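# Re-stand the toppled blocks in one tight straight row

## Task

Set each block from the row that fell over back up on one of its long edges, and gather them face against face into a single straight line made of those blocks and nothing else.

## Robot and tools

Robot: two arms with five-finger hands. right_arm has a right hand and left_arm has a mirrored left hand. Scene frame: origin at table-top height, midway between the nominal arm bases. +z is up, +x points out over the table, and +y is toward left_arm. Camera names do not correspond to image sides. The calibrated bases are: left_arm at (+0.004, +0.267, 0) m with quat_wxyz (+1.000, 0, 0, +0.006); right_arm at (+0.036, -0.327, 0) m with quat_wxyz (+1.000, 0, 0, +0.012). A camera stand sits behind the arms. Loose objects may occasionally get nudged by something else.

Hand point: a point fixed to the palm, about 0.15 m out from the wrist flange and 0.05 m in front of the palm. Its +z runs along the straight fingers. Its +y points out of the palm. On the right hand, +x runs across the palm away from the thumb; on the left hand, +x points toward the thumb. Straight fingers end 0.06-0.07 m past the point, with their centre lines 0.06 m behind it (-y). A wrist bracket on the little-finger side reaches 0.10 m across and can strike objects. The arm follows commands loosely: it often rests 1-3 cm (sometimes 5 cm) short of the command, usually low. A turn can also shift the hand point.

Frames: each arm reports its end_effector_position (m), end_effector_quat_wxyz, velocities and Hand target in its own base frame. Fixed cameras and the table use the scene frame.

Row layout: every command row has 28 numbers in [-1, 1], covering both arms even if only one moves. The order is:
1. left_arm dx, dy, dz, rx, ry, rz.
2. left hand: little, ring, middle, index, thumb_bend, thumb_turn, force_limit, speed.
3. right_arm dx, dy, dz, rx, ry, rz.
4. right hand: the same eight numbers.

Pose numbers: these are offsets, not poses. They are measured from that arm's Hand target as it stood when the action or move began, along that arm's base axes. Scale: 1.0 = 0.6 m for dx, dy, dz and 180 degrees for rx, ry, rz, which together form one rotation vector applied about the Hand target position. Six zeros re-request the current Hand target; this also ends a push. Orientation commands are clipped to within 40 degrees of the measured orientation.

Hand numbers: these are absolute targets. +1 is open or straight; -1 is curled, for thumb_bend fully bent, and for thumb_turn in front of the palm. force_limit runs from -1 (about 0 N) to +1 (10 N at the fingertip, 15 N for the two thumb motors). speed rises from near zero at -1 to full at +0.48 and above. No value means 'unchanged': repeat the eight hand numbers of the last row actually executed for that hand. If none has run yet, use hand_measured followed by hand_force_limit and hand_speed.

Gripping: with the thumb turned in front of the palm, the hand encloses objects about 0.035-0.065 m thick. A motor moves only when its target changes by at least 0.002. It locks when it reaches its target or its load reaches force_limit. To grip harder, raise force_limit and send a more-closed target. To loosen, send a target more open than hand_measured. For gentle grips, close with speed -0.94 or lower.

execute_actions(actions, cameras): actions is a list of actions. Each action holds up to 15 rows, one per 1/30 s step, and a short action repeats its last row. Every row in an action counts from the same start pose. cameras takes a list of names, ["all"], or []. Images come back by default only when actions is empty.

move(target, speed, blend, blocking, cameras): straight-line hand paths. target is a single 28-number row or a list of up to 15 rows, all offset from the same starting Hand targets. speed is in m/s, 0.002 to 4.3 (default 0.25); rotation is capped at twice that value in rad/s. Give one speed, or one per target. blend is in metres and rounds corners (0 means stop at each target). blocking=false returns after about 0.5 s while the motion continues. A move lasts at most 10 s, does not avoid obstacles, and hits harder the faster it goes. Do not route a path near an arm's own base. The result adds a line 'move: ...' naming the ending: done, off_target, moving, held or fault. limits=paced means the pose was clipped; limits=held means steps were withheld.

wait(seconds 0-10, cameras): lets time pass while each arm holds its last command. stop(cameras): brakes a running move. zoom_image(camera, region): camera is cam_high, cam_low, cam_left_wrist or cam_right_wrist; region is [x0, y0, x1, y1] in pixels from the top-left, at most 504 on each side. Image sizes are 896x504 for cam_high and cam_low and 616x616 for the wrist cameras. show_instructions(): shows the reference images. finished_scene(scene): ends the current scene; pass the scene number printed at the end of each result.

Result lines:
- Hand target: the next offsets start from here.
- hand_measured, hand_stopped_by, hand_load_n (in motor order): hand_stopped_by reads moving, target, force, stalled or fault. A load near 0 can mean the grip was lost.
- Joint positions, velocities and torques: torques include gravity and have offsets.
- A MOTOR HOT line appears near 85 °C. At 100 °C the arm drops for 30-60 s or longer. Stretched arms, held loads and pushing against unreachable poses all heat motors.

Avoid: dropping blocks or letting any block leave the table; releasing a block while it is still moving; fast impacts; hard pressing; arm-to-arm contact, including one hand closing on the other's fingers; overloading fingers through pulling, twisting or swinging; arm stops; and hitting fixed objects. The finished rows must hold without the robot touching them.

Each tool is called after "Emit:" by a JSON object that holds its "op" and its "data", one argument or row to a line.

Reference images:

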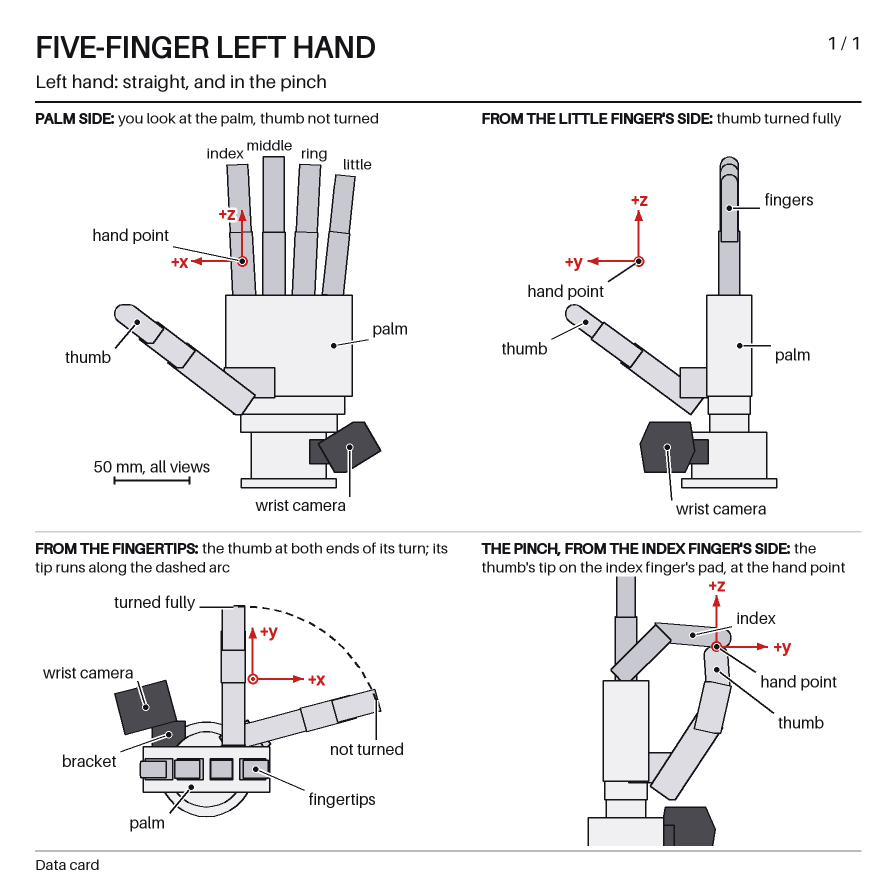

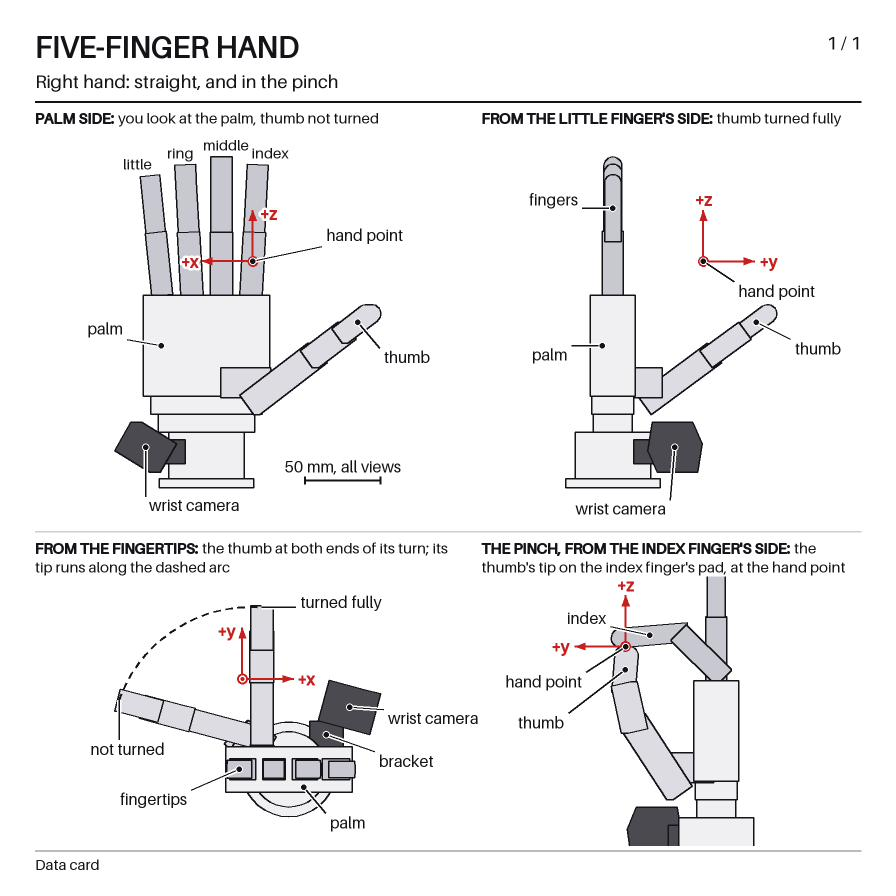

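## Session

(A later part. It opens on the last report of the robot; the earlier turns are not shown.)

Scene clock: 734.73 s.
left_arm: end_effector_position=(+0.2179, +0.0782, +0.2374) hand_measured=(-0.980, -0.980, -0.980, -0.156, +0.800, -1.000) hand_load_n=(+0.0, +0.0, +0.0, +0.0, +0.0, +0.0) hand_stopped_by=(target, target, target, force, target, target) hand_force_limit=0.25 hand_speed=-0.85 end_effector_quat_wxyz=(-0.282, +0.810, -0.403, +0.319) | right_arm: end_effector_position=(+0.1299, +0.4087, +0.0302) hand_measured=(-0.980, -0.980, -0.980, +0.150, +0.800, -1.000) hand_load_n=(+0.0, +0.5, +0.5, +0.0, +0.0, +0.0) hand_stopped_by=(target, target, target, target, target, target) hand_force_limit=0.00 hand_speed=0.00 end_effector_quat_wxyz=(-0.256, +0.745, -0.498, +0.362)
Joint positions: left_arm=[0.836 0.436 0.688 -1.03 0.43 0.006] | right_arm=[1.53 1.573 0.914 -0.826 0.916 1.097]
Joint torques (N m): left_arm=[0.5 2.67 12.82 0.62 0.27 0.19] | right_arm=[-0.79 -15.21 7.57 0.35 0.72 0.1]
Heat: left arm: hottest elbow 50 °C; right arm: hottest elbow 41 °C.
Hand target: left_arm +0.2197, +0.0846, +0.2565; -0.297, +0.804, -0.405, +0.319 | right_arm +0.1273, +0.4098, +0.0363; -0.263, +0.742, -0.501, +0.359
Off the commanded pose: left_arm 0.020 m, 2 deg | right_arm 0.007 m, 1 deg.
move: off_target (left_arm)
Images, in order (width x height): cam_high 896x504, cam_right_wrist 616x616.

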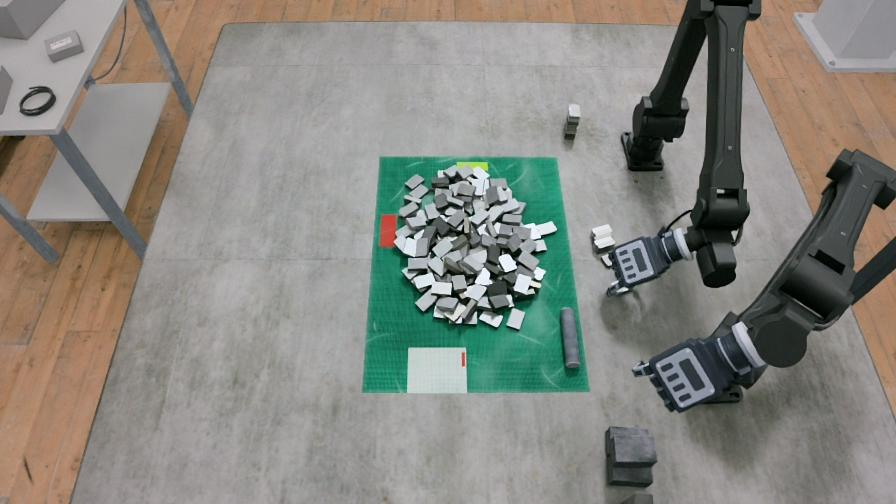

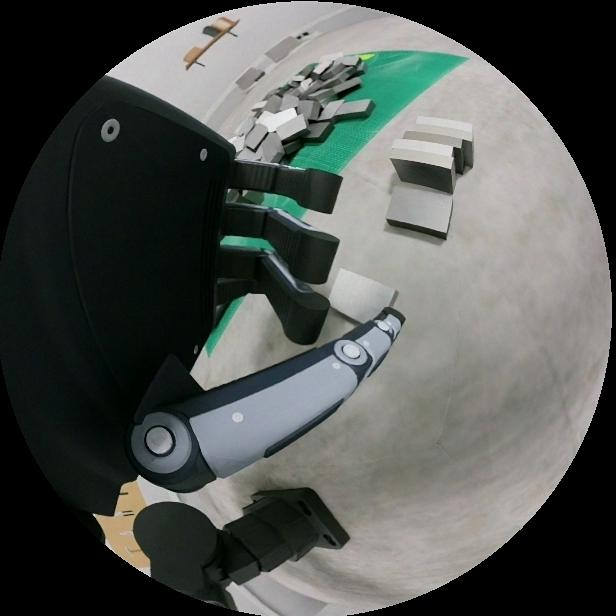

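Emit:
{"op": "move", "data": {
  "target": [0,0,0,0,0,0,-0.98,-0.98,-0.98,-0.3,0.8,-1,0.25,-0.85, 0.005,-0.0225,0.005,0,0,0,-0.98,-0.98,-0.98,0.15,0.80,-1,0,0],
  "speed": 0.1,
  "cameras": ["cam_high","cam_right_wrist"]
}}

Emit:
{"op": "zoom_image", "data": {
  "camera": "cam_high",
  "region": [590, 255, 650, 305]
}}

Emit:
{"op": "zoom_image", "data": {
  "camera": "cam_right_wrist",
  "region": [300, 240, 460, 380]
}}

Scene clock: 744.63 s.
left_arm: end_effector_position=(+0.2179, +0.0782, +0.2374) hand_measured=(-0.980, -0.980, -0.980, -0.156, +0.800, -1.000) hand_load_n=(+0.0, +0.0, +0.0, +0.0, +0.0, +0.0) hand_stopped_by=(target, target, target, force, target, target) hand_force_limit=0.25 hand_speed=-0.85 end_effector_quat_wxyz=(-0.282, +0.810, -0.403, +0.319) | right_arm: end_effector_position=(+0.1294, +0.3959, +0.0323) hand_measured=(-0.980, -0.980, -0.980, +0.150, +0.800, -1.000) hand_load_n=(+0.0, +0.0, +0.0, +0.0, +0.0, +0.0) hand_stopped_by=(target, target, target, target, target, target) hand_force_limit=0.00 hand_speed=0.00 end_effector_quat_wxyz=(-0.256, +0.745, -0.499, +0.362)
Joint positions: left_arm=[0.836 0.436 0.688 -1.03 0.43 0.006] | right_arm=[1.53 1.539 0.88 -0.826 0.916 1.097]
Joint torques (N m): left_arm=[0.56 2.67 12.83 0.61 0.27 0.19] | right_arm=[-0.91 -13.98 7.35 0.84 0.75 -0.14]
Heat: left arm: hottest elbow 50 °C; right arm: hottest elbow 41 °C.
Hand target: left_arm +0.2197, +0.0846, +0.2565; -0.297, +0.804, -0.405, +0.319 | right_arm +0.1303, +0.3963, +0.0393; -0.263, +0.742, -0.501, +0.359
Off the commanded pose: left_arm 0.020 m, 2 deg | right_arm 0.007 m, 1 deg.
move: off_target (left_arm)
Images, in order (width x height): cam_high 896x504, cam_right_wrist 616x616.

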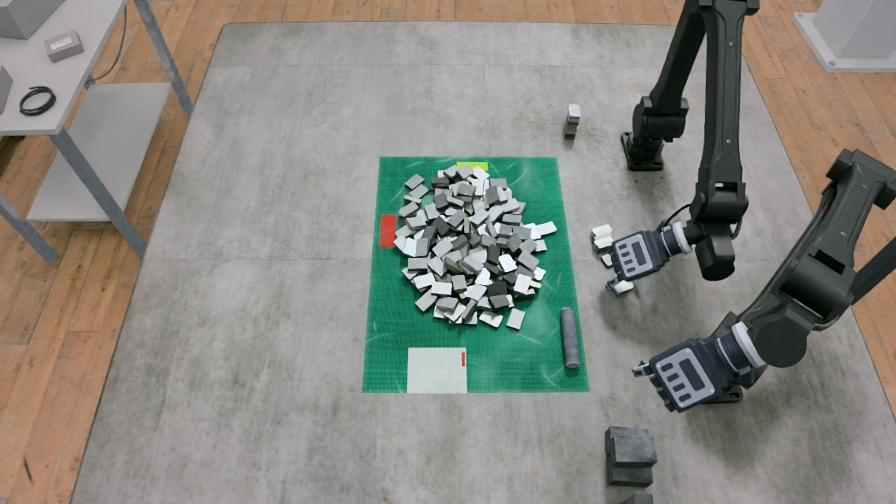

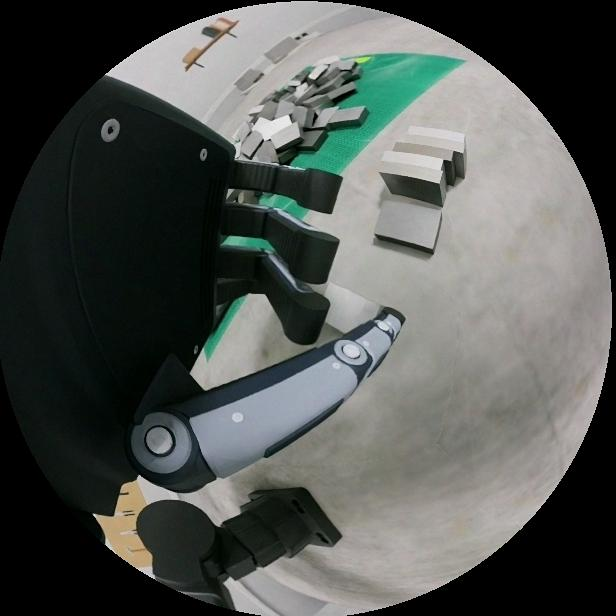

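Scaled by 8.400 from the camera's 896x504 image, which has a finer 1280x720 frame.

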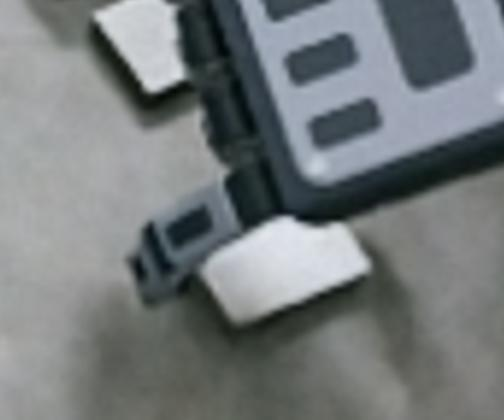

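Scaled by 3.150 from the camera's 616x616 image, which has a finer 880x880 frame.

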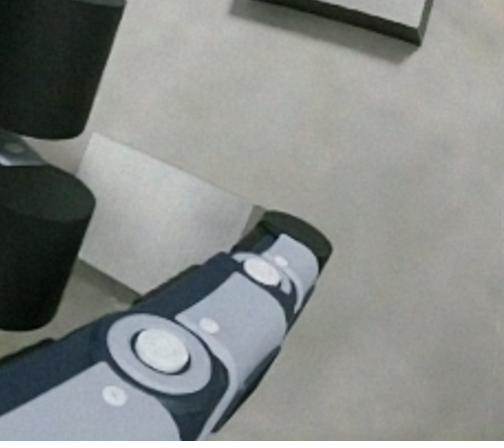

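Emit:
{"op": "move", "data": {
  "target": [0,0,0,0,0,0,-0.98,-0.98,-0.98,-0.3,0.8,-1,0.25,-0.85, 0.003,0.0,-0.021,0,0,0,-0.98,-0.98,-0.98,0.15,0.80,-1,0,0],
  "speed": 0.08,
  "cameras": ["cam_high","cam_right_wrist"]
}}

Emit:
{"op": "zoom_image", "data": {
  "camera": "cam_high",
  "region": [590, 255, 650, 305]
}}

Emit:
{"op": "zoom_image", "data": {
  "camera": "cam_right_wrist",
  "region": [300, 240, 460, 380]
}}

Scene clock: 752.07 s.
left_arm: end_effector_position=(+0.2179, +0.0782, +0.2374) hand_measured=(-0.980, -0.980, -0.980, -0.156, +0.800, -1.000) hand_load_n=(+0.0, +0.0, +0.0, +0.0, +0.0, +0.0) hand_stopped_by=(target, target, target, force, target, target) hand_force_limit=0.25 hand_speed=-0.85 end_effector_quat_wxyz=(-0.282, +0.810, -0.403, +0.319) | right_arm: end_effector_position=(+0.1294, +0.3961, +0.0279) hand_measured=(-0.980, -0.980, -0.980, +0.150, +0.800, -1.000) hand_load_n=(+0.0, +0.0, +0.0, -0.5, +0.0, +0.0) hand_stopped_by=(target, target, target, target, target, target) hand_force_limit=0.00 hand_speed=0.00 end_effector_quat_wxyz=(-0.262, +0.743, -0.501, +0.358)
Joint positions: left_arm=[0.836 0.436 0.688 -1.03 0.43 0.006] | right_arm=[1.53 1.539 0.864 -0.793 0.916 1.096]
Joint torques (N m): left_arm=[0.44 2.67 12.83 0.62 0.27 0.19] | right_arm=[-1.96 -11.99 7.32 1.18 0.72 -0.15]
Heat: left arm: hottest elbow 51 °C; right arm: hottest elbow 40 °C.
Hand target: left_arm +0.2197, +0.0846, +0.2565; -0.297, +0.804, -0.405, +0.319 | right_arm +0.1321, +0.3963, +0.0267; -0.263, +0.742, -0.501, +0.359
Off the commanded pose: left_arm 0.020 m, 2 deg | right_arm 0.003 m, 0 deg.
move: off_target (left_arm)
Images, in order (width x height): cam_high 896x504, cam_right_wrist 616x616.

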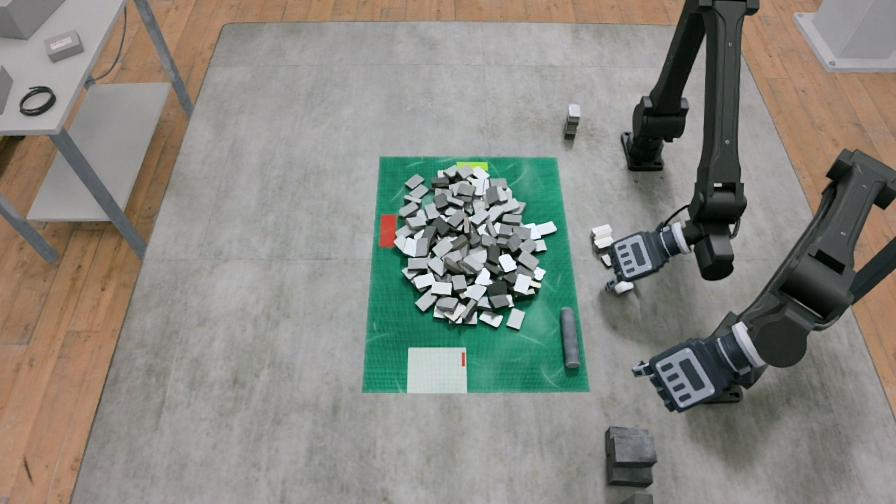

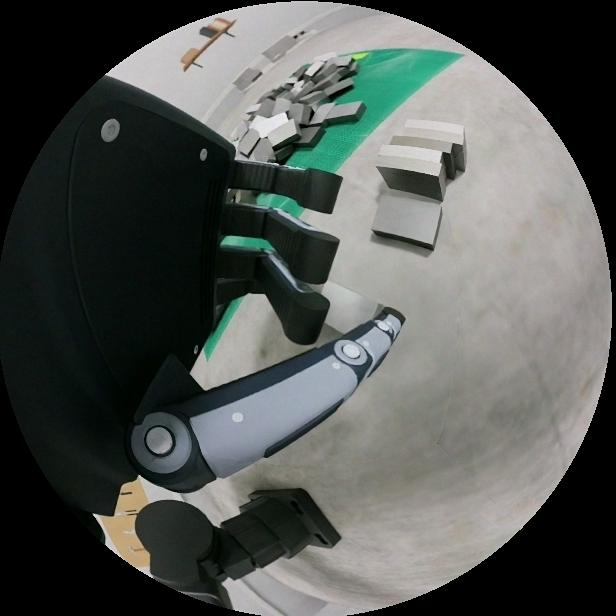

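Scaled by 8.400 from the camera's 896x504 image, which has a finer 1280x720 frame.

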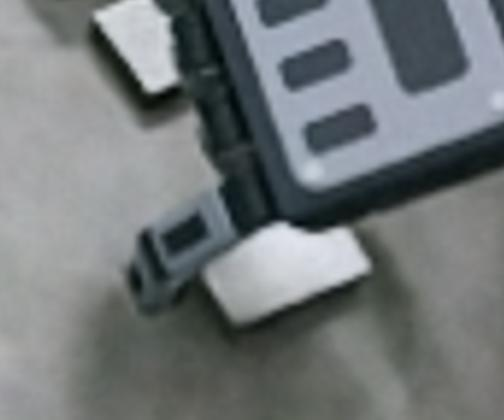

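Scaled by 3.150 from the camera's 616x616 image, which has a finer 880x880 frame.

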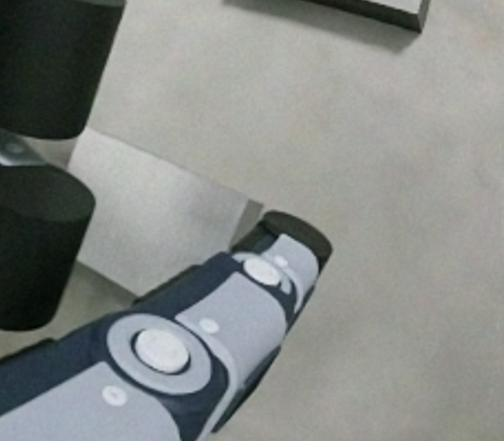

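Emit:
{"op": "move", "data": {
  "target": [0,0,0,0,0,0,-0.98,-0.98,-0.98,-0.3,0.8,-1,0.25,-0.85, 0.004,0.0,-0.015,0,0,0,-0.98,-0.98,-0.98,0.15,0.80,-1,0,0],
  "speed": 0.08
}}

Emit:
{"op": "execute_actions", "data": {
  "actions": [],
  "cameras": ["cam_high","cam_right_wrist"]
}}

Emit:
{"op": "zoom_image", "data": {
  "camera": "cam_right_wrist",
  "region": [300, 240, 460, 380]
}}

Scene clock: 756.30 s.
left_arm: end_effector_position=(+0.2179, +0.0782, +0.2374) hand_measured=(-0.980, -0.980, -0.980, -0.156, +0.800, -1.000) hand_load_n=(+0.0, +0.0, +0.0, +0.0, +0.0, +0.0) hand_stopped_by=(target, target, target, force, target, target) hand_force_limit=0.25 hand_speed=-0.85 end_effector_quat_wxyz=(-0.282, +0.810, -0.403, +0.319) | right_arm: end_effector_position=(+0.1309, +0.3984, +0.0252) hand_measured=(-0.980, -0.980, -0.980, +0.150, +0.800, -1.000) hand_load_n=(+0.0, +0.0, +0.0, +0.0, +0.0, +0.0) hand_stopped_by=(target, target, target, target, target, target) hand_force_limit=0.00 hand_speed=0.00 end_effector_quat_wxyz=(-0.270, +0.740, -0.504, +0.354)
Joint positions: left_arm=[0.836 0.436 0.688 -1.03 0.43 0.006] | right_arm=[1.527 1.539 0.853 -0.758 0.916 1.09]
Joint torques (N m): left_arm=[0.5 2.67 12.82 0.61 0.27 0.19] | right_arm=[-2.14 -10.34 7.25 1.29 0.7 -0.21]
Heat: left arm: hottest elbow 51 °C; right arm: hottest elbow 40 °C.
Hand target: left_arm +0.2197, +0.0846, +0.2565; -0.297, +0.804, -0.405, +0.319 | right_arm +0.1345, +0.3964, +0.0178; -0.263, +0.742, -0.501, +0.359
Off the commanded pose: left_arm 0.020 m, 2 deg | right_arm 0.009 m, 1 deg.
move: off_target (left_arm)

Scene clock: 756.30 s.
left_arm: end_effector_position=(+0.2179, +0.0782, +0.2374) hand_measured=(-0.980, -0.980, -0.980, -0.156, +0.800, -1.000) hand_load_n=(+0.0, +0.0, +0.0, +0.0, +0.0, +0.0) hand_stopped_by=(target, target, target, force, target, target) hand_force_limit=0.25 hand_speed=-0.85 end_effector_quat_wxyz=(-0.282, +0.810, -0.403, +0.319) | right_arm: end_effector_position=(+0.1309, +0.3984, +0.0252) hand_measured=(-0.980, -0.980, -0.980, +0.150, +0.800, -1.000) hand_load_n=(+0.0, +0.0, +0.0, +0.0, +0.0, +0.0) hand_stopped_by=(target, target, target, target, target, target) hand_force_limit=0.00 hand_speed=0.00 end_effector_quat_wxyz=(-0.270, +0.740, -0.504, +0.354)
Joint positions: left_arm=[0.836 0.436 0.688 -1.03 0.43 0.006] | right_arm=[1.527 1.539 0.853 -0.758 0.916 1.09]
Joint velocities: within noise
Joint torques (N m): left_arm=[0.5 2.67 12.82 0.61 0.27 0.19] | right_arm=[-2.14 -10.34 7.25 1.29 0.7 -0.21]
Heat: left arm: hottest elbow 51 °C; right arm: hottest elbow 40 °C.
Hand target: left_arm +0.2197, +0.0846, +0.2565; -0.297, +0.804, -0.405, +0.319 | right_arm +0.1345, +0.3964, +0.0178; -0.263, +0.742, -0.501, +0.359
Off the commanded pose: left_arm 0.020 m, 2 deg | right_arm 0.009 m, 1 deg.
Images, in order (width x height): cam_high 896x504, cam_right_wrist 616x616.

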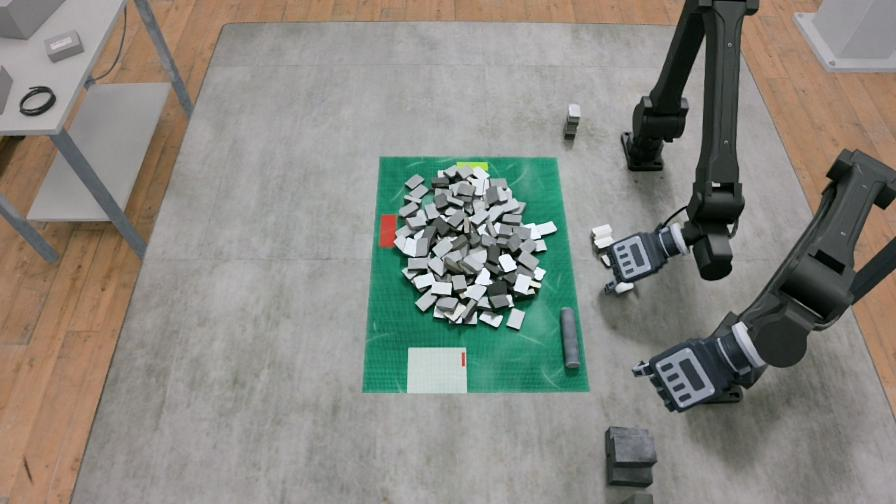

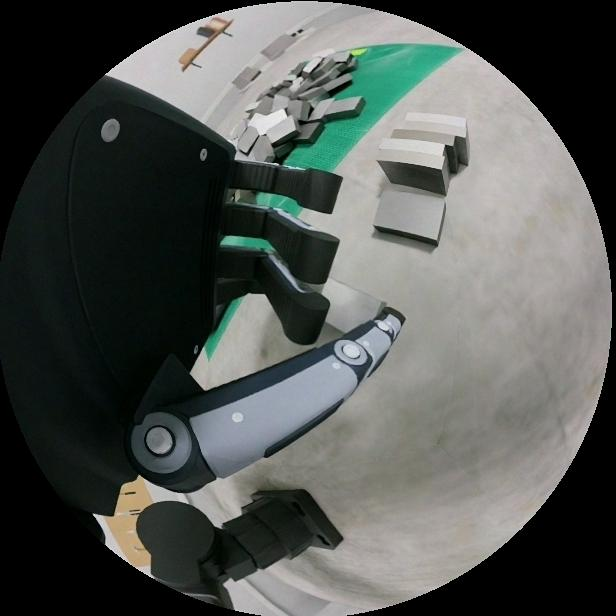

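Scaled by 3.150 from the camera's 616x616 image, which has a finer 880x880 frame.

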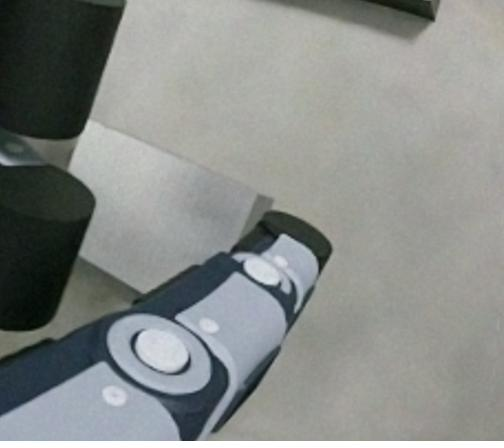

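Emit:
{"op": "move", "data": {
  "target": [0,0,0,0,0,0,-0.98,-0.98,-0.98,-0.3,0.8,-1,0.25,-0.85, 0,0.0,-0.003,0,0,0,-0.98,-0.98,-0.98,-0.3,0.80,-1,0.2,-0.85],
  "speed": 0.08,
  "cameras": ["cam_high","cam_right_wrist"]
}}

Emit:
{"op": "zoom_image", "data": {
  "camera": "cam_right_wrist",
  "region": [300, 240, 460, 380]
}}

Emit:
{"op": "zoom_image", "data": {
  "camera": "cam_high",
  "region": [590, 255, 650, 305]
}}

Scene clock: 765.13 s.
left_arm: end_effector_position=(+0.2179, +0.0782, +0.2374) hand_measured=(-0.980, -0.980, -0.980, -0.156, +0.800, -1.000) hand_load_n=(+0.0, +0.0, +0.0, +0.0, +0.0, +0.5) hand_stopped_by=(target, target, target, force, target, target) hand_force_limit=0.25 hand_speed=-0.85 end_effector_quat_wxyz=(-0.282, +0.810, -0.403, +0.319) | right_arm: end_effector_position=(+0.1310, +0.3996, +0.0254) hand_measured=(-0.980, -0.980, -0.980, -0.300, +0.800, -1.000) hand_load_n=(+0.0, +0.0, +0.0, +0.0, +0.0, +0.5) hand_stopped_by=(target, target, target, target, target, target) hand_force_limit=0.20 hand_speed=-0.85 end_effector_quat_wxyz=(-0.271, +0.740, -0.505, +0.353)
Joint positions: left_arm=[0.836 0.436 0.688 -1.03 0.43 0.006] | right_arm=[1.527 1.539 0.853 -0.753 0.916 1.089]
Joint torques (N m): left_arm=[0.44 2.67 12.83 0.61 0.27 0.19] | right_arm=[-2.2 -11.05 7.12 1.13 0.71 -0.2]
Heat: left arm: hottest elbow 51 °C; right arm: hottest elbow 40 °C.
Hand target: left_arm +0.2197, +0.0846, +0.2565; -0.297, +0.804, -0.405, +0.319 | right_arm +0.1345, +0.3964, +0.0160; -0.263, +0.742, -0.501, +0.359
Off the commanded pose: left_arm 0.020 m, 2 deg | right_arm 0.011 m, 1 deg.
move: off_target (left_arm, right_arm)
Images, in order (width x height): cam_high 896x504, cam_right_wrist 616x616.

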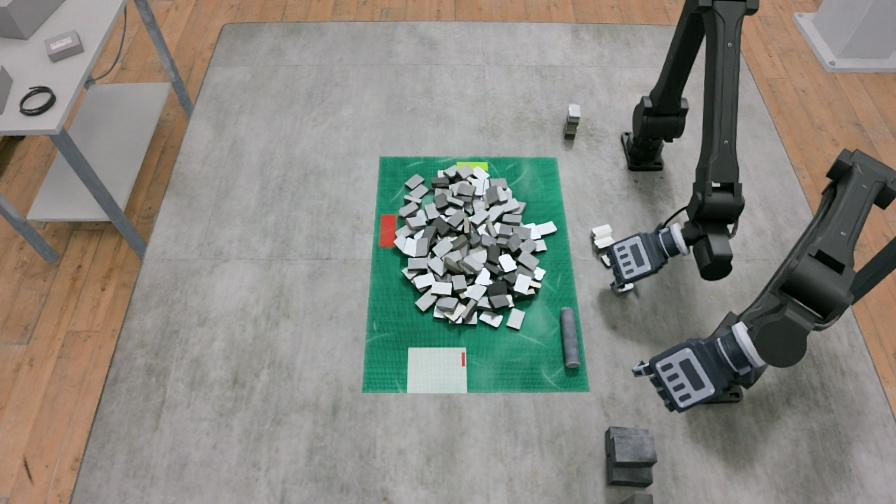

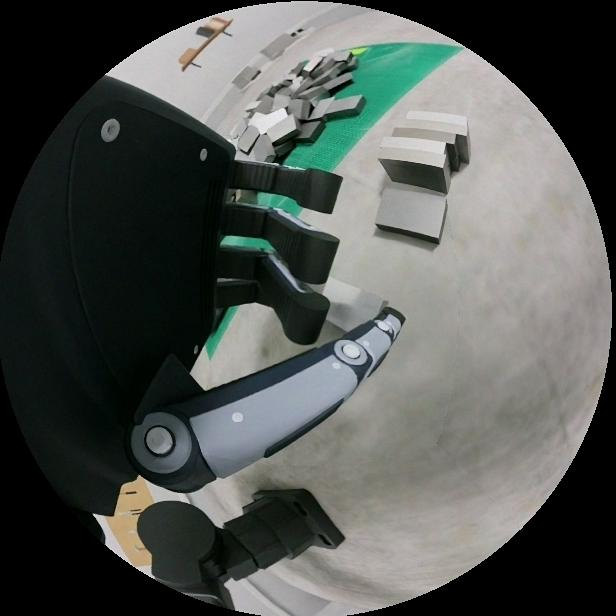

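Scaled by 3.150 from the camera's 616x616 image, which has a finer 880x880 frame.

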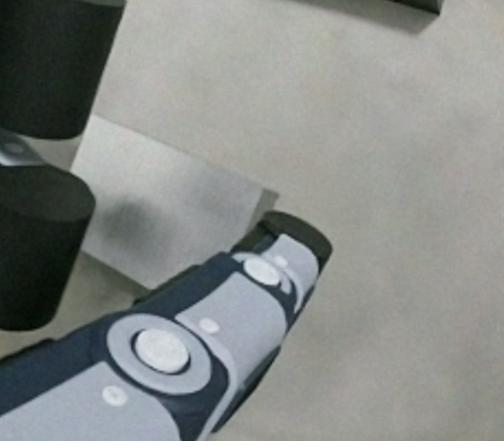

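Scaled by 8.400 from the camera's 896x504 image, which has a finer 1280x720 frame.

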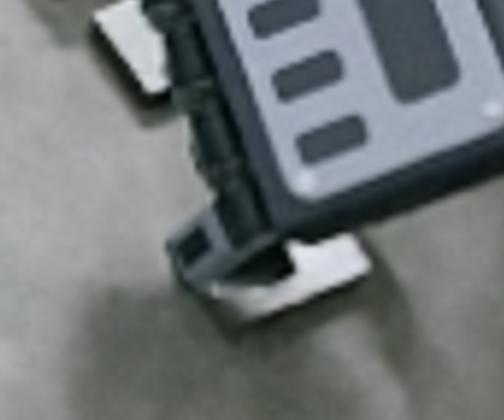

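Emit:
{"op": "move", "data": {
  "target": [
    [0,0,0,0,0,0,-0.98,-0.98,-0.98,-0.3,0.8,-1,0.25,-0.85, 0,0.0,0.003,0,0,0,-0.98,-0.98,-0.98,0.13,0.80,-1,0.2,-0.3],
    [0,0,0,0,0,0,-0.98,-0.98,-0.98,-0.3,0.8,-1,0.25,-0.85, 0.003,0.0,-0.022,0,0,0,-0.98,-0.98,-0.98,0.06,0.80,-1,0.2,-0.5]
  ],
  "speed": 0.08,
  "cameras": ["cam_high","cam_right_wrist"]
}}

Emit:
{"op": "zoom_image", "data": {
  "camera": "cam_right_wrist",
  "region": [300, 240, 460, 380]
}}

Emit:
{"op": "zoom_image", "data": {
  "camera": "cam_high",
  "region": [590, 255, 650, 305]
}}

Scene clock: 774.77 s.
left_arm: end_effector_position=(+0.2179, +0.0782, +0.2374) hand_measured=(-0.980, -0.980, -0.980, -0.156, +0.800, -1.000) hand_load_n=(+0.0, +0.0, +0.0, +0.0, +0.0, +0.0) hand_stopped_by=(target, target, target, force, target, target) hand_force_limit=0.25 hand_speed=-0.85 end_effector_quat_wxyz=(-0.282, +0.810, -0.403, +0.319) | right_arm: end_effector_position=(+0.1340, +0.4000, +0.0159) hand_measured=(-0.980, -0.980, -0.980, +0.060, +0.800, -1.000) hand_load_n=(+0.0, +0.0, +0.0, -1.5, +0.0, +0.0) hand_stopped_by=(target, target, target, target, target, target) hand_force_limit=0.20 hand_speed=-0.50 end_effector_quat_wxyz=(-0.273, +0.739, -0.503, +0.355)
Joint positions: left_arm=[0.836 0.436 0.688 -1.03 0.43 0.006] | right_arm=[1.522 1.558 0.84 -0.71 0.922 1.074]
Joint torques (N m): left_arm=[0.5 2.73 12.82 0.61 0.27 0.19] | right_arm=[-1.67 -10.23 6.64 1.21 0.44 -0.11]
Heat: left arm: hottest elbow 51 °C; right arm: hottest elbow 39 °C.
Hand target: left_arm +0.2197, +0.0846, +0.2565; -0.297, +0.804, -0.405, +0.319 | right_arm +0.1363, +0.3964, +0.0027; -0.263, +0.742, -0.501, +0.359
Off the commanded pose: left_arm 0.020 m, 2 deg | right_arm 0.014 m, 1 deg.
move: off_target (left_arm, right_arm); target 2's new numbers were sent with right_arm's hand 0.014 m and 1 deg from that target
Images, in order (width x height): cam_high 896x504, cam_right_wrist 616x616.

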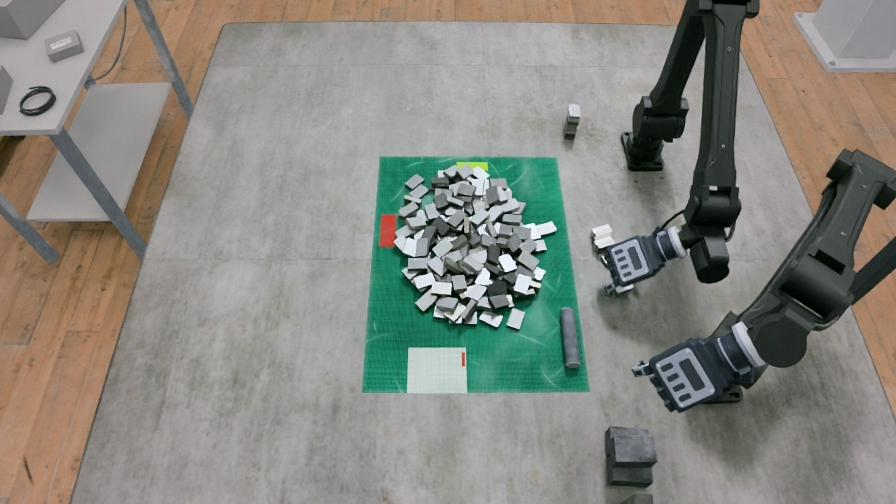

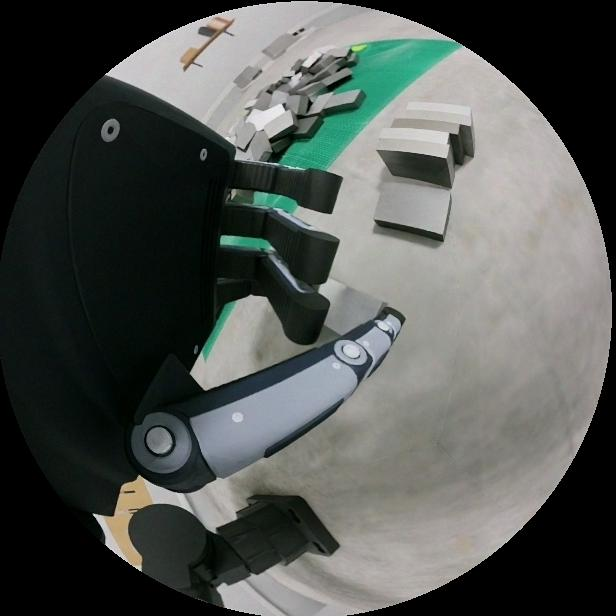

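Scaled by 3.150 from the camera's 616x616 image, which has a finer 880x880 frame.

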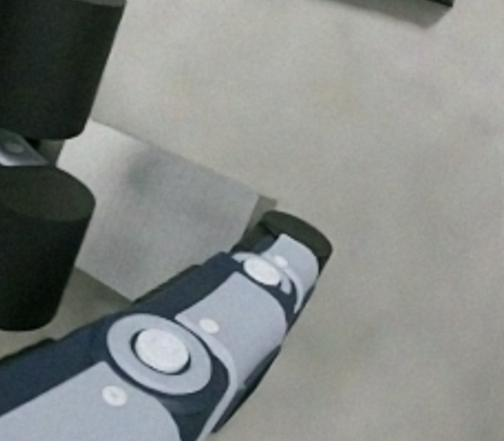

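Scaled by 8.400 from the camera's 896x504 image, which has a finer 1280x720 frame.

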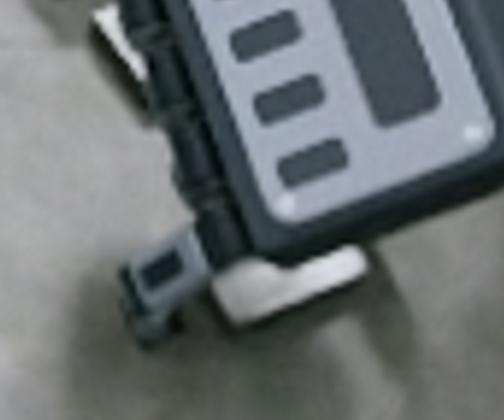

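Emit:
{"op": "move", "data": {
  "target": [0,0,0,0,0,0,-0.98,-0.98,-0.98,-0.3,0.8,-1,0.25,-0.85, 0.0,0.0,0.006,0,0,0,-0.98,-0.98,-0.98,-0.3,0.80,-1,0.2,-0.85],
  "speed": 0.08,
  "cameras": ["cam_high","cam_right_wrist"]
}}

Emit:
{"op": "zoom_image", "data": {
  "camera": "cam_right_wrist",
  "region": [300, 240, 460, 380]
}}

Emit:
{"op": "zoom_image", "data": {
  "camera": "cam_high",
  "region": [590, 255, 650, 305]
}}

Scene clock: 781.63 s.
left_arm: end_effector_position=(+0.2179, +0.0782, +0.2374) hand_measured=(-0.980, -0.980, -0.980, -0.156, +0.800, -1.000) hand_load_n=(+0.0, +0.0, +0.0, +0.0, +0.0, +0.0) hand_stopped_by=(target, target, target, force, target, target) hand_force_limit=0.25 hand_speed=-0.85 end_effector_quat_wxyz=(-0.282, +0.810, -0.403, +0.319) | right_arm: end_effector_position=(+0.1341, +0.4001, +0.0148) hand_measured=(-0.980, -0.980, -0.980, -0.146, +0.802, -1.000) hand_load_n=(+0.0, +0.0, +0.0, +7.5, +7.0, -1.0) hand_stopped_by=(target, target, target, force, target, target) hand_force_limit=0.20 hand_speed=-0.85 end_effector_quat_wxyz=(-0.272, +0.740, -0.503, +0.355)
Joint positions: left_arm=[0.836 0.436 0.688 -1.03 0.43 0.006] | right_arm=[1.521 1.56 0.84 -0.708 0.92 1.074]
Joint torques (N m): left_arm=[0.5 2.67 12.82 0.61 0.27 0.19] | right_arm=[-1.67 -11.58 7.01 0.94 0.52 -0.11]
Heat: left arm: hottest elbow 51 °C; right arm: hottest elbow 39 °C.
Hand target: left_arm +0.2197, +0.0846, +0.2565; -0.297, +0.804, -0.405, +0.319 | right_arm +0.1363, +0.3963, +0.0062; -0.263, +0.742, -0.501, +0.359
Off the commanded pose: left_arm 0.020 m, 2 deg | right_arm 0.010 m, 1 deg.
move: off_target (left_arm)
Images, in order (width x height): cam_high 896x504, cam_right_wrist 616x616.

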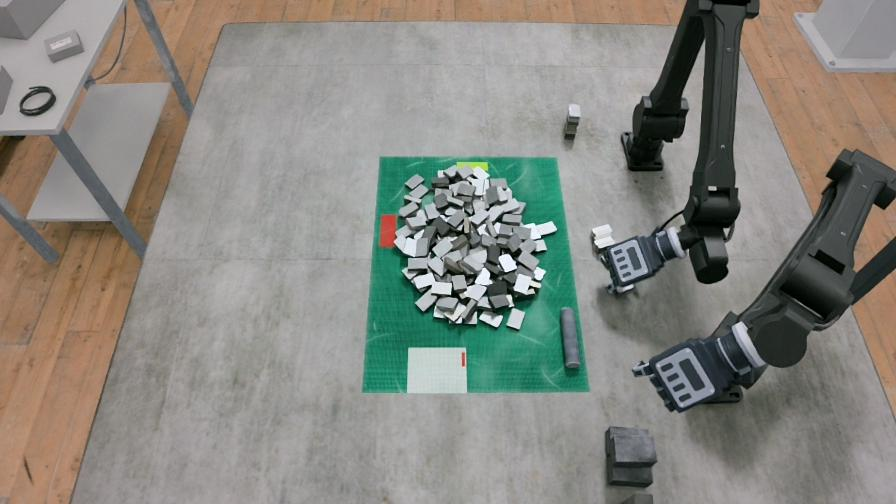

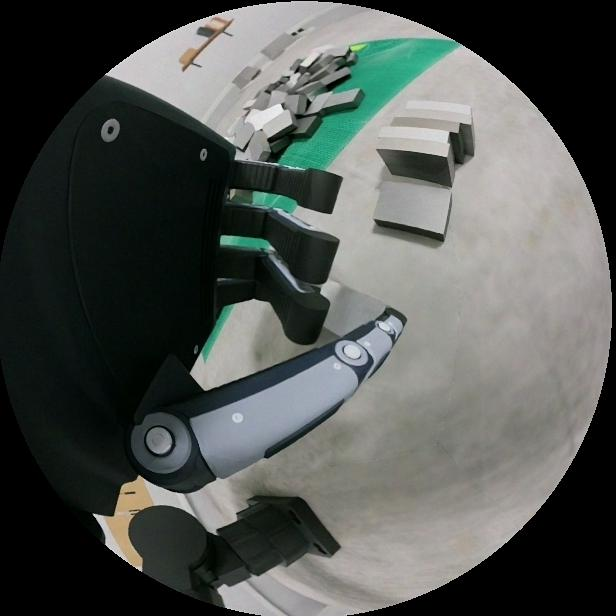

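Scaled by 3.150 from the camera's 616x616 image, which has a finer 880x880 frame.

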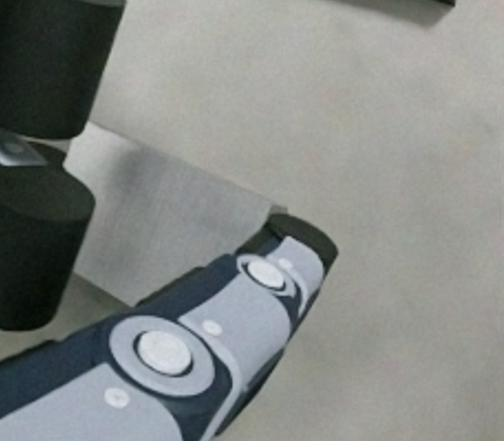

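Scaled by 8.400 from the camera's 896x504 image, which has a finer 1280x720 frame.

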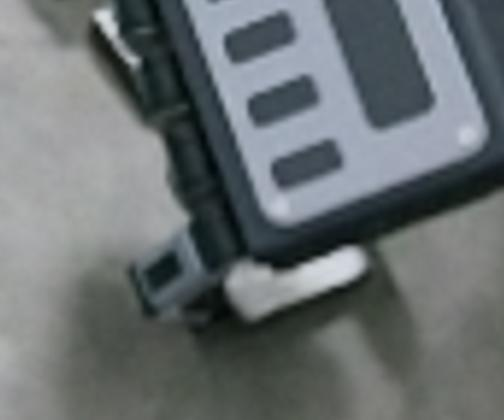

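Emit:
{"op": "move", "data": {
  "target": [
    [0,0,0,0,0,0,-0.98,-0.98,-0.98,-0.3,0.8,-1,0.25,-0.85, 0.0,0.035,0.055,0,0,0,-0.98,-0.98,-0.98,-0.3,0.80,-1,0.2,-0.85],
    [0,0,0,0,0,0,-0.98,-0.98,-0.98,-0.3,0.8,-1,0.25,-0.85, 0.0,0.06,0.15,0,0,0,-0.98,-0.98,-0.98,-0.3,0.80,-1,0.2,-0.85]
  ],
  "speed": 0.12,
  "blend": 0.02,
  "cameras": ["cam_high","cam_right_wrist"]
}}

Emit:
{"op": "zoom_image", "data": {
  "camera": "cam_right_wrist",
  "region": [300, 240, 460, 380]
}}

Emit:
{"op": "zoom_image", "data": {
  "camera": "cam_high",
  "region": [580, 230, 650, 290]
}}

Scene clock: 799.47 s.
left_arm: end_effector_position=(+0.2179, +0.0782, +0.2374) hand_measured=(-0.980, -0.980, -0.980, -0.156, +0.800, -1.000) hand_load_n=(+0.0, +0.0, +0.0, +0.0, +0.0, +0.0) hand_stopped_by=(target, target, target, force, target, target) hand_force_limit=0.25 hand_speed=-0.85 end_effector_quat_wxyz=(-0.282, +0.810, -0.403, +0.319) | right_arm: end_effector_position=(+0.1343, +0.4133, +0.0732) hand_measured=(-0.980, -0.980, -0.980, -0.146, +0.802, -1.000) hand_load_n=(+0.0, +0.0, +0.0, +7.5, +7.5, +0.0) hand_stopped_by=(target, target, target, force, target, target) hand_force_limit=0.20 hand_speed=-0.85 end_effector_quat_wxyz=(-0.242, +0.751, -0.490, +0.372)
Joint positions: left_arm=[0.836 0.436 0.688 -1.03 0.43 0.006] | right_arm=[1.521 1.534 1.004 -0.977 0.917 1.074]
Joint torques (N m): left_arm=[0.5 2.67 12.83 0.62 0.27 0.19] | right_arm=[-1.03 -13.63 11.73 0.17 0.74 -0.02]
Heat: left arm: hottest elbow 51 °C; right arm: hottest elbow 38 °C.
Hand target: left_arm +0.2197, +0.0846, +0.2565; -0.297, +0.804, -0.405, +0.319 | right_arm +0.1363, +0.4322, +0.0963; -0.263, +0.742, -0.501, +0.359
Off the commanded pose: left_arm 0.020 m, 2 deg | right_arm 0.030 m, 3 deg.
move: off_target (left_arm, right_arm); blend cut to 0.0195 m at target 1
Images, in order (width x height): cam_high 896x504, cam_right_wrist 616x616.

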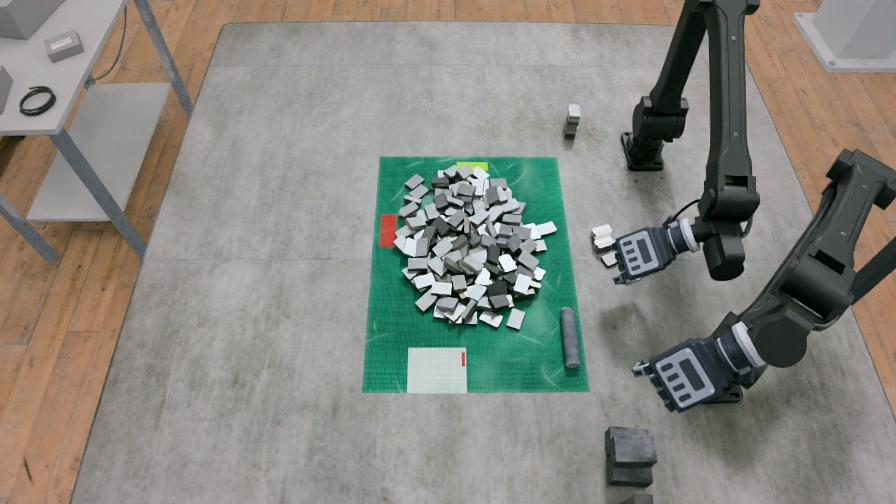

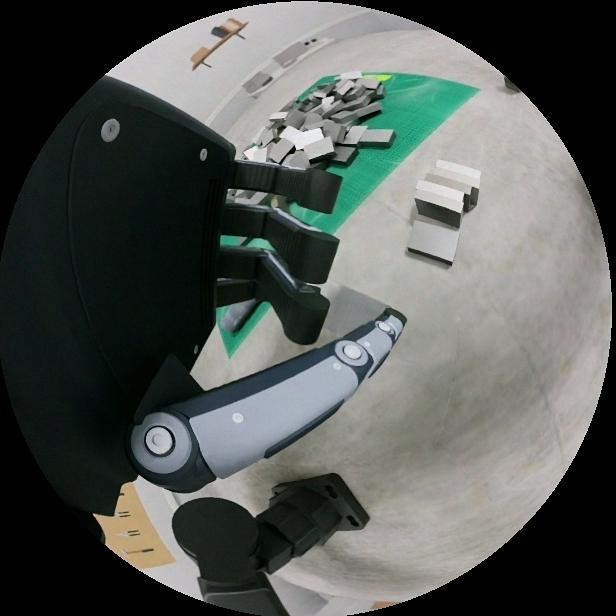

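Scaled by 3.150 from the camera's 616x616 image, which has a finer 880x880 frame.

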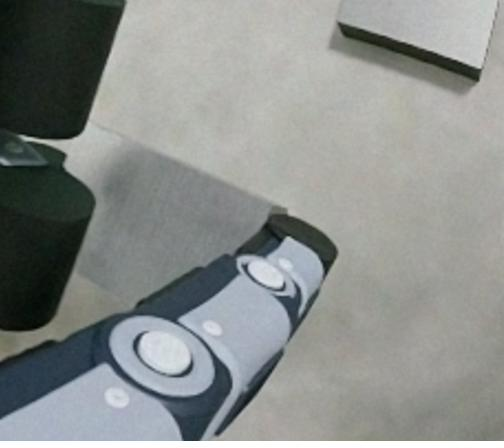

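Scaled by 7.200 from the camera's 896x504 image, which has a finer 1280x720 frame.

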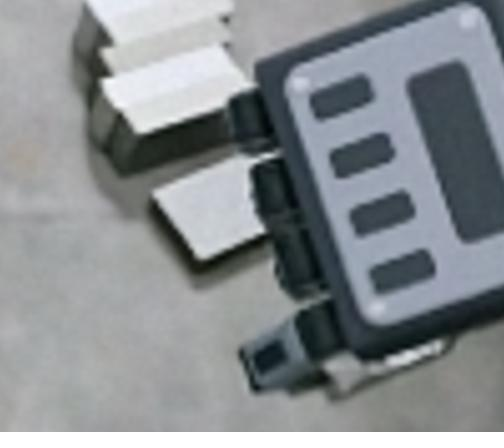

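Emit:
{"op": "move", "data": {
  "target": [
    [0,0,0,0,0,0,-0.98,-0.98,-0.98,-0.3,0.8,-1,0.25,-0.85, 0.0,-0.02,0.1,0,0,0,-0.98,-0.98,-0.98,-0.3,0.80,-1,0.2,-0.85],
    [0,0,0,0,0,0,-0.98,-0.98,-0.98,-0.3,0.8,-1,0.25,-0.85, 0.045,-0.482,0.08,0,0,-0.067,-0.98,-0.98,-0.98,-0.3,0.80,-1,0.2,-0.85],
    [0,0,0,0,0,0,-0.98,-0.98,-0.98,-0.3,0.8,-1,0.25,-0.85, 0.045,-0.482,-0.07,0,0,-0.067,-0.98,-0.98,-0.98,-0.3,0.80,-1,0.2,-0.85]
  ],
  "speed": 0.25,
  "blend": [0.03,0.04,0],
  "cameras": ["cam_high","cam_right_wrist"]
}}

Emit:
{"op": "zoom_image", "data": {
  "camera": "cam_high",
  "region": [540, 130, 680, 250]
}}

Scene clock: 821.27 s.
left_arm: end_effector_position=(+0.2179, +0.0782, +0.2374) hand_measured=(-0.980, -0.980, -0.980, -0.156, +0.800, -1.000) hand_load_n=(+0.0, +0.0, +0.0, +0.0, +0.0, +0.0) hand_stopped_by=(target, target, target, force, target, target) hand_force_limit=0.25 hand_speed=-0.85 end_effector_quat_wxyz=(-0.282, +0.810, -0.403, +0.319) | right_arm: end_effector_position=(+0.1616, +0.1427, +0.0554) hand_measured=(-0.980, -0.980, -0.980, -0.146, +0.802, -1.000) hand_load_n=(+0.0, +0.0, +0.0, +7.5, +7.0, -0.5) hand_stopped_by=(target, target, target, force, target, target) hand_force_limit=0.20 hand_speed=-0.85 end_effector_quat_wxyz=(-0.227, +0.685, -0.577, +0.384)
Joint positions: left_arm=[0.836 0.436 0.688 -1.03 0.43 0.006] | right_arm=[1.275 0.754 0.377 -1.025 0.913 1.021]
Joint torques (N m): left_arm=[0.5 2.67 12.83 0.61 0.27 0.19] | right_arm=[-2.43 0.32 8.94 1.07 0.61 -0.19]
Heat: left arm: hottest elbow 51 °C; right arm: hottest elbow 41 °C.
Hand target: left_arm +0.2197, +0.0846, +0.2565; -0.297, +0.804, -0.405, +0.319 | right_arm +0.1633, +0.1432, +0.0543; -0.224, +0.685, -0.576, +0.385
Off the commanded pose: left_arm 0.020 m, 2 deg | right_arm 0.002 m, 0 deg.
move: off_target (left_arm)
Images, in order (width x height): cam_high 896x504, cam_right_wrist 616x616.

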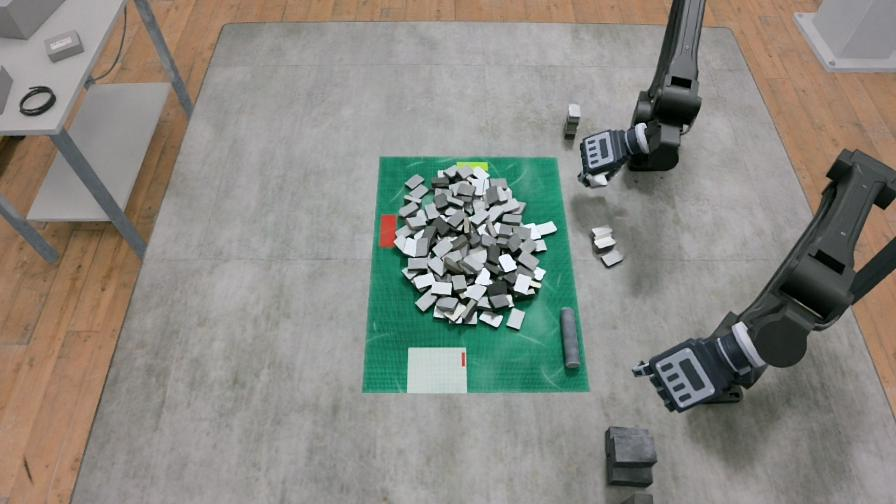

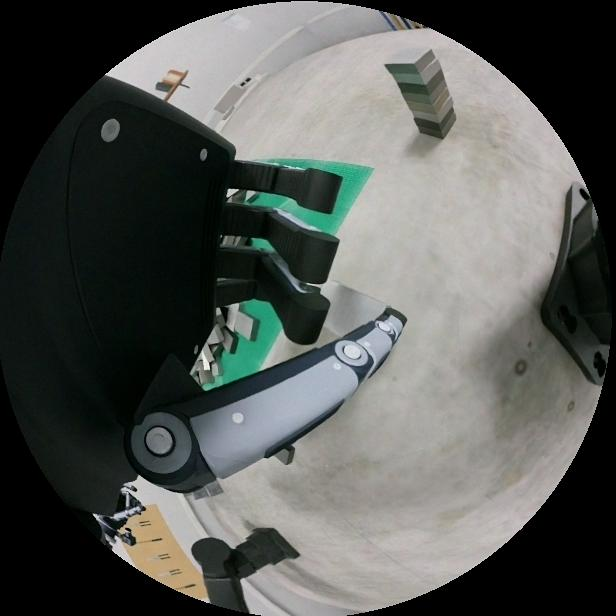

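Scaled by 3.600 from the camera's 896x504 image, which has a finer 1280x720 frame.

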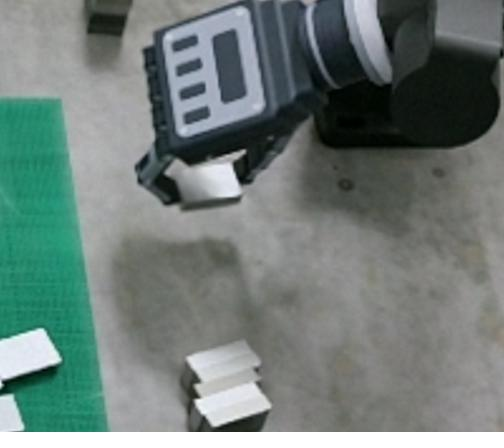

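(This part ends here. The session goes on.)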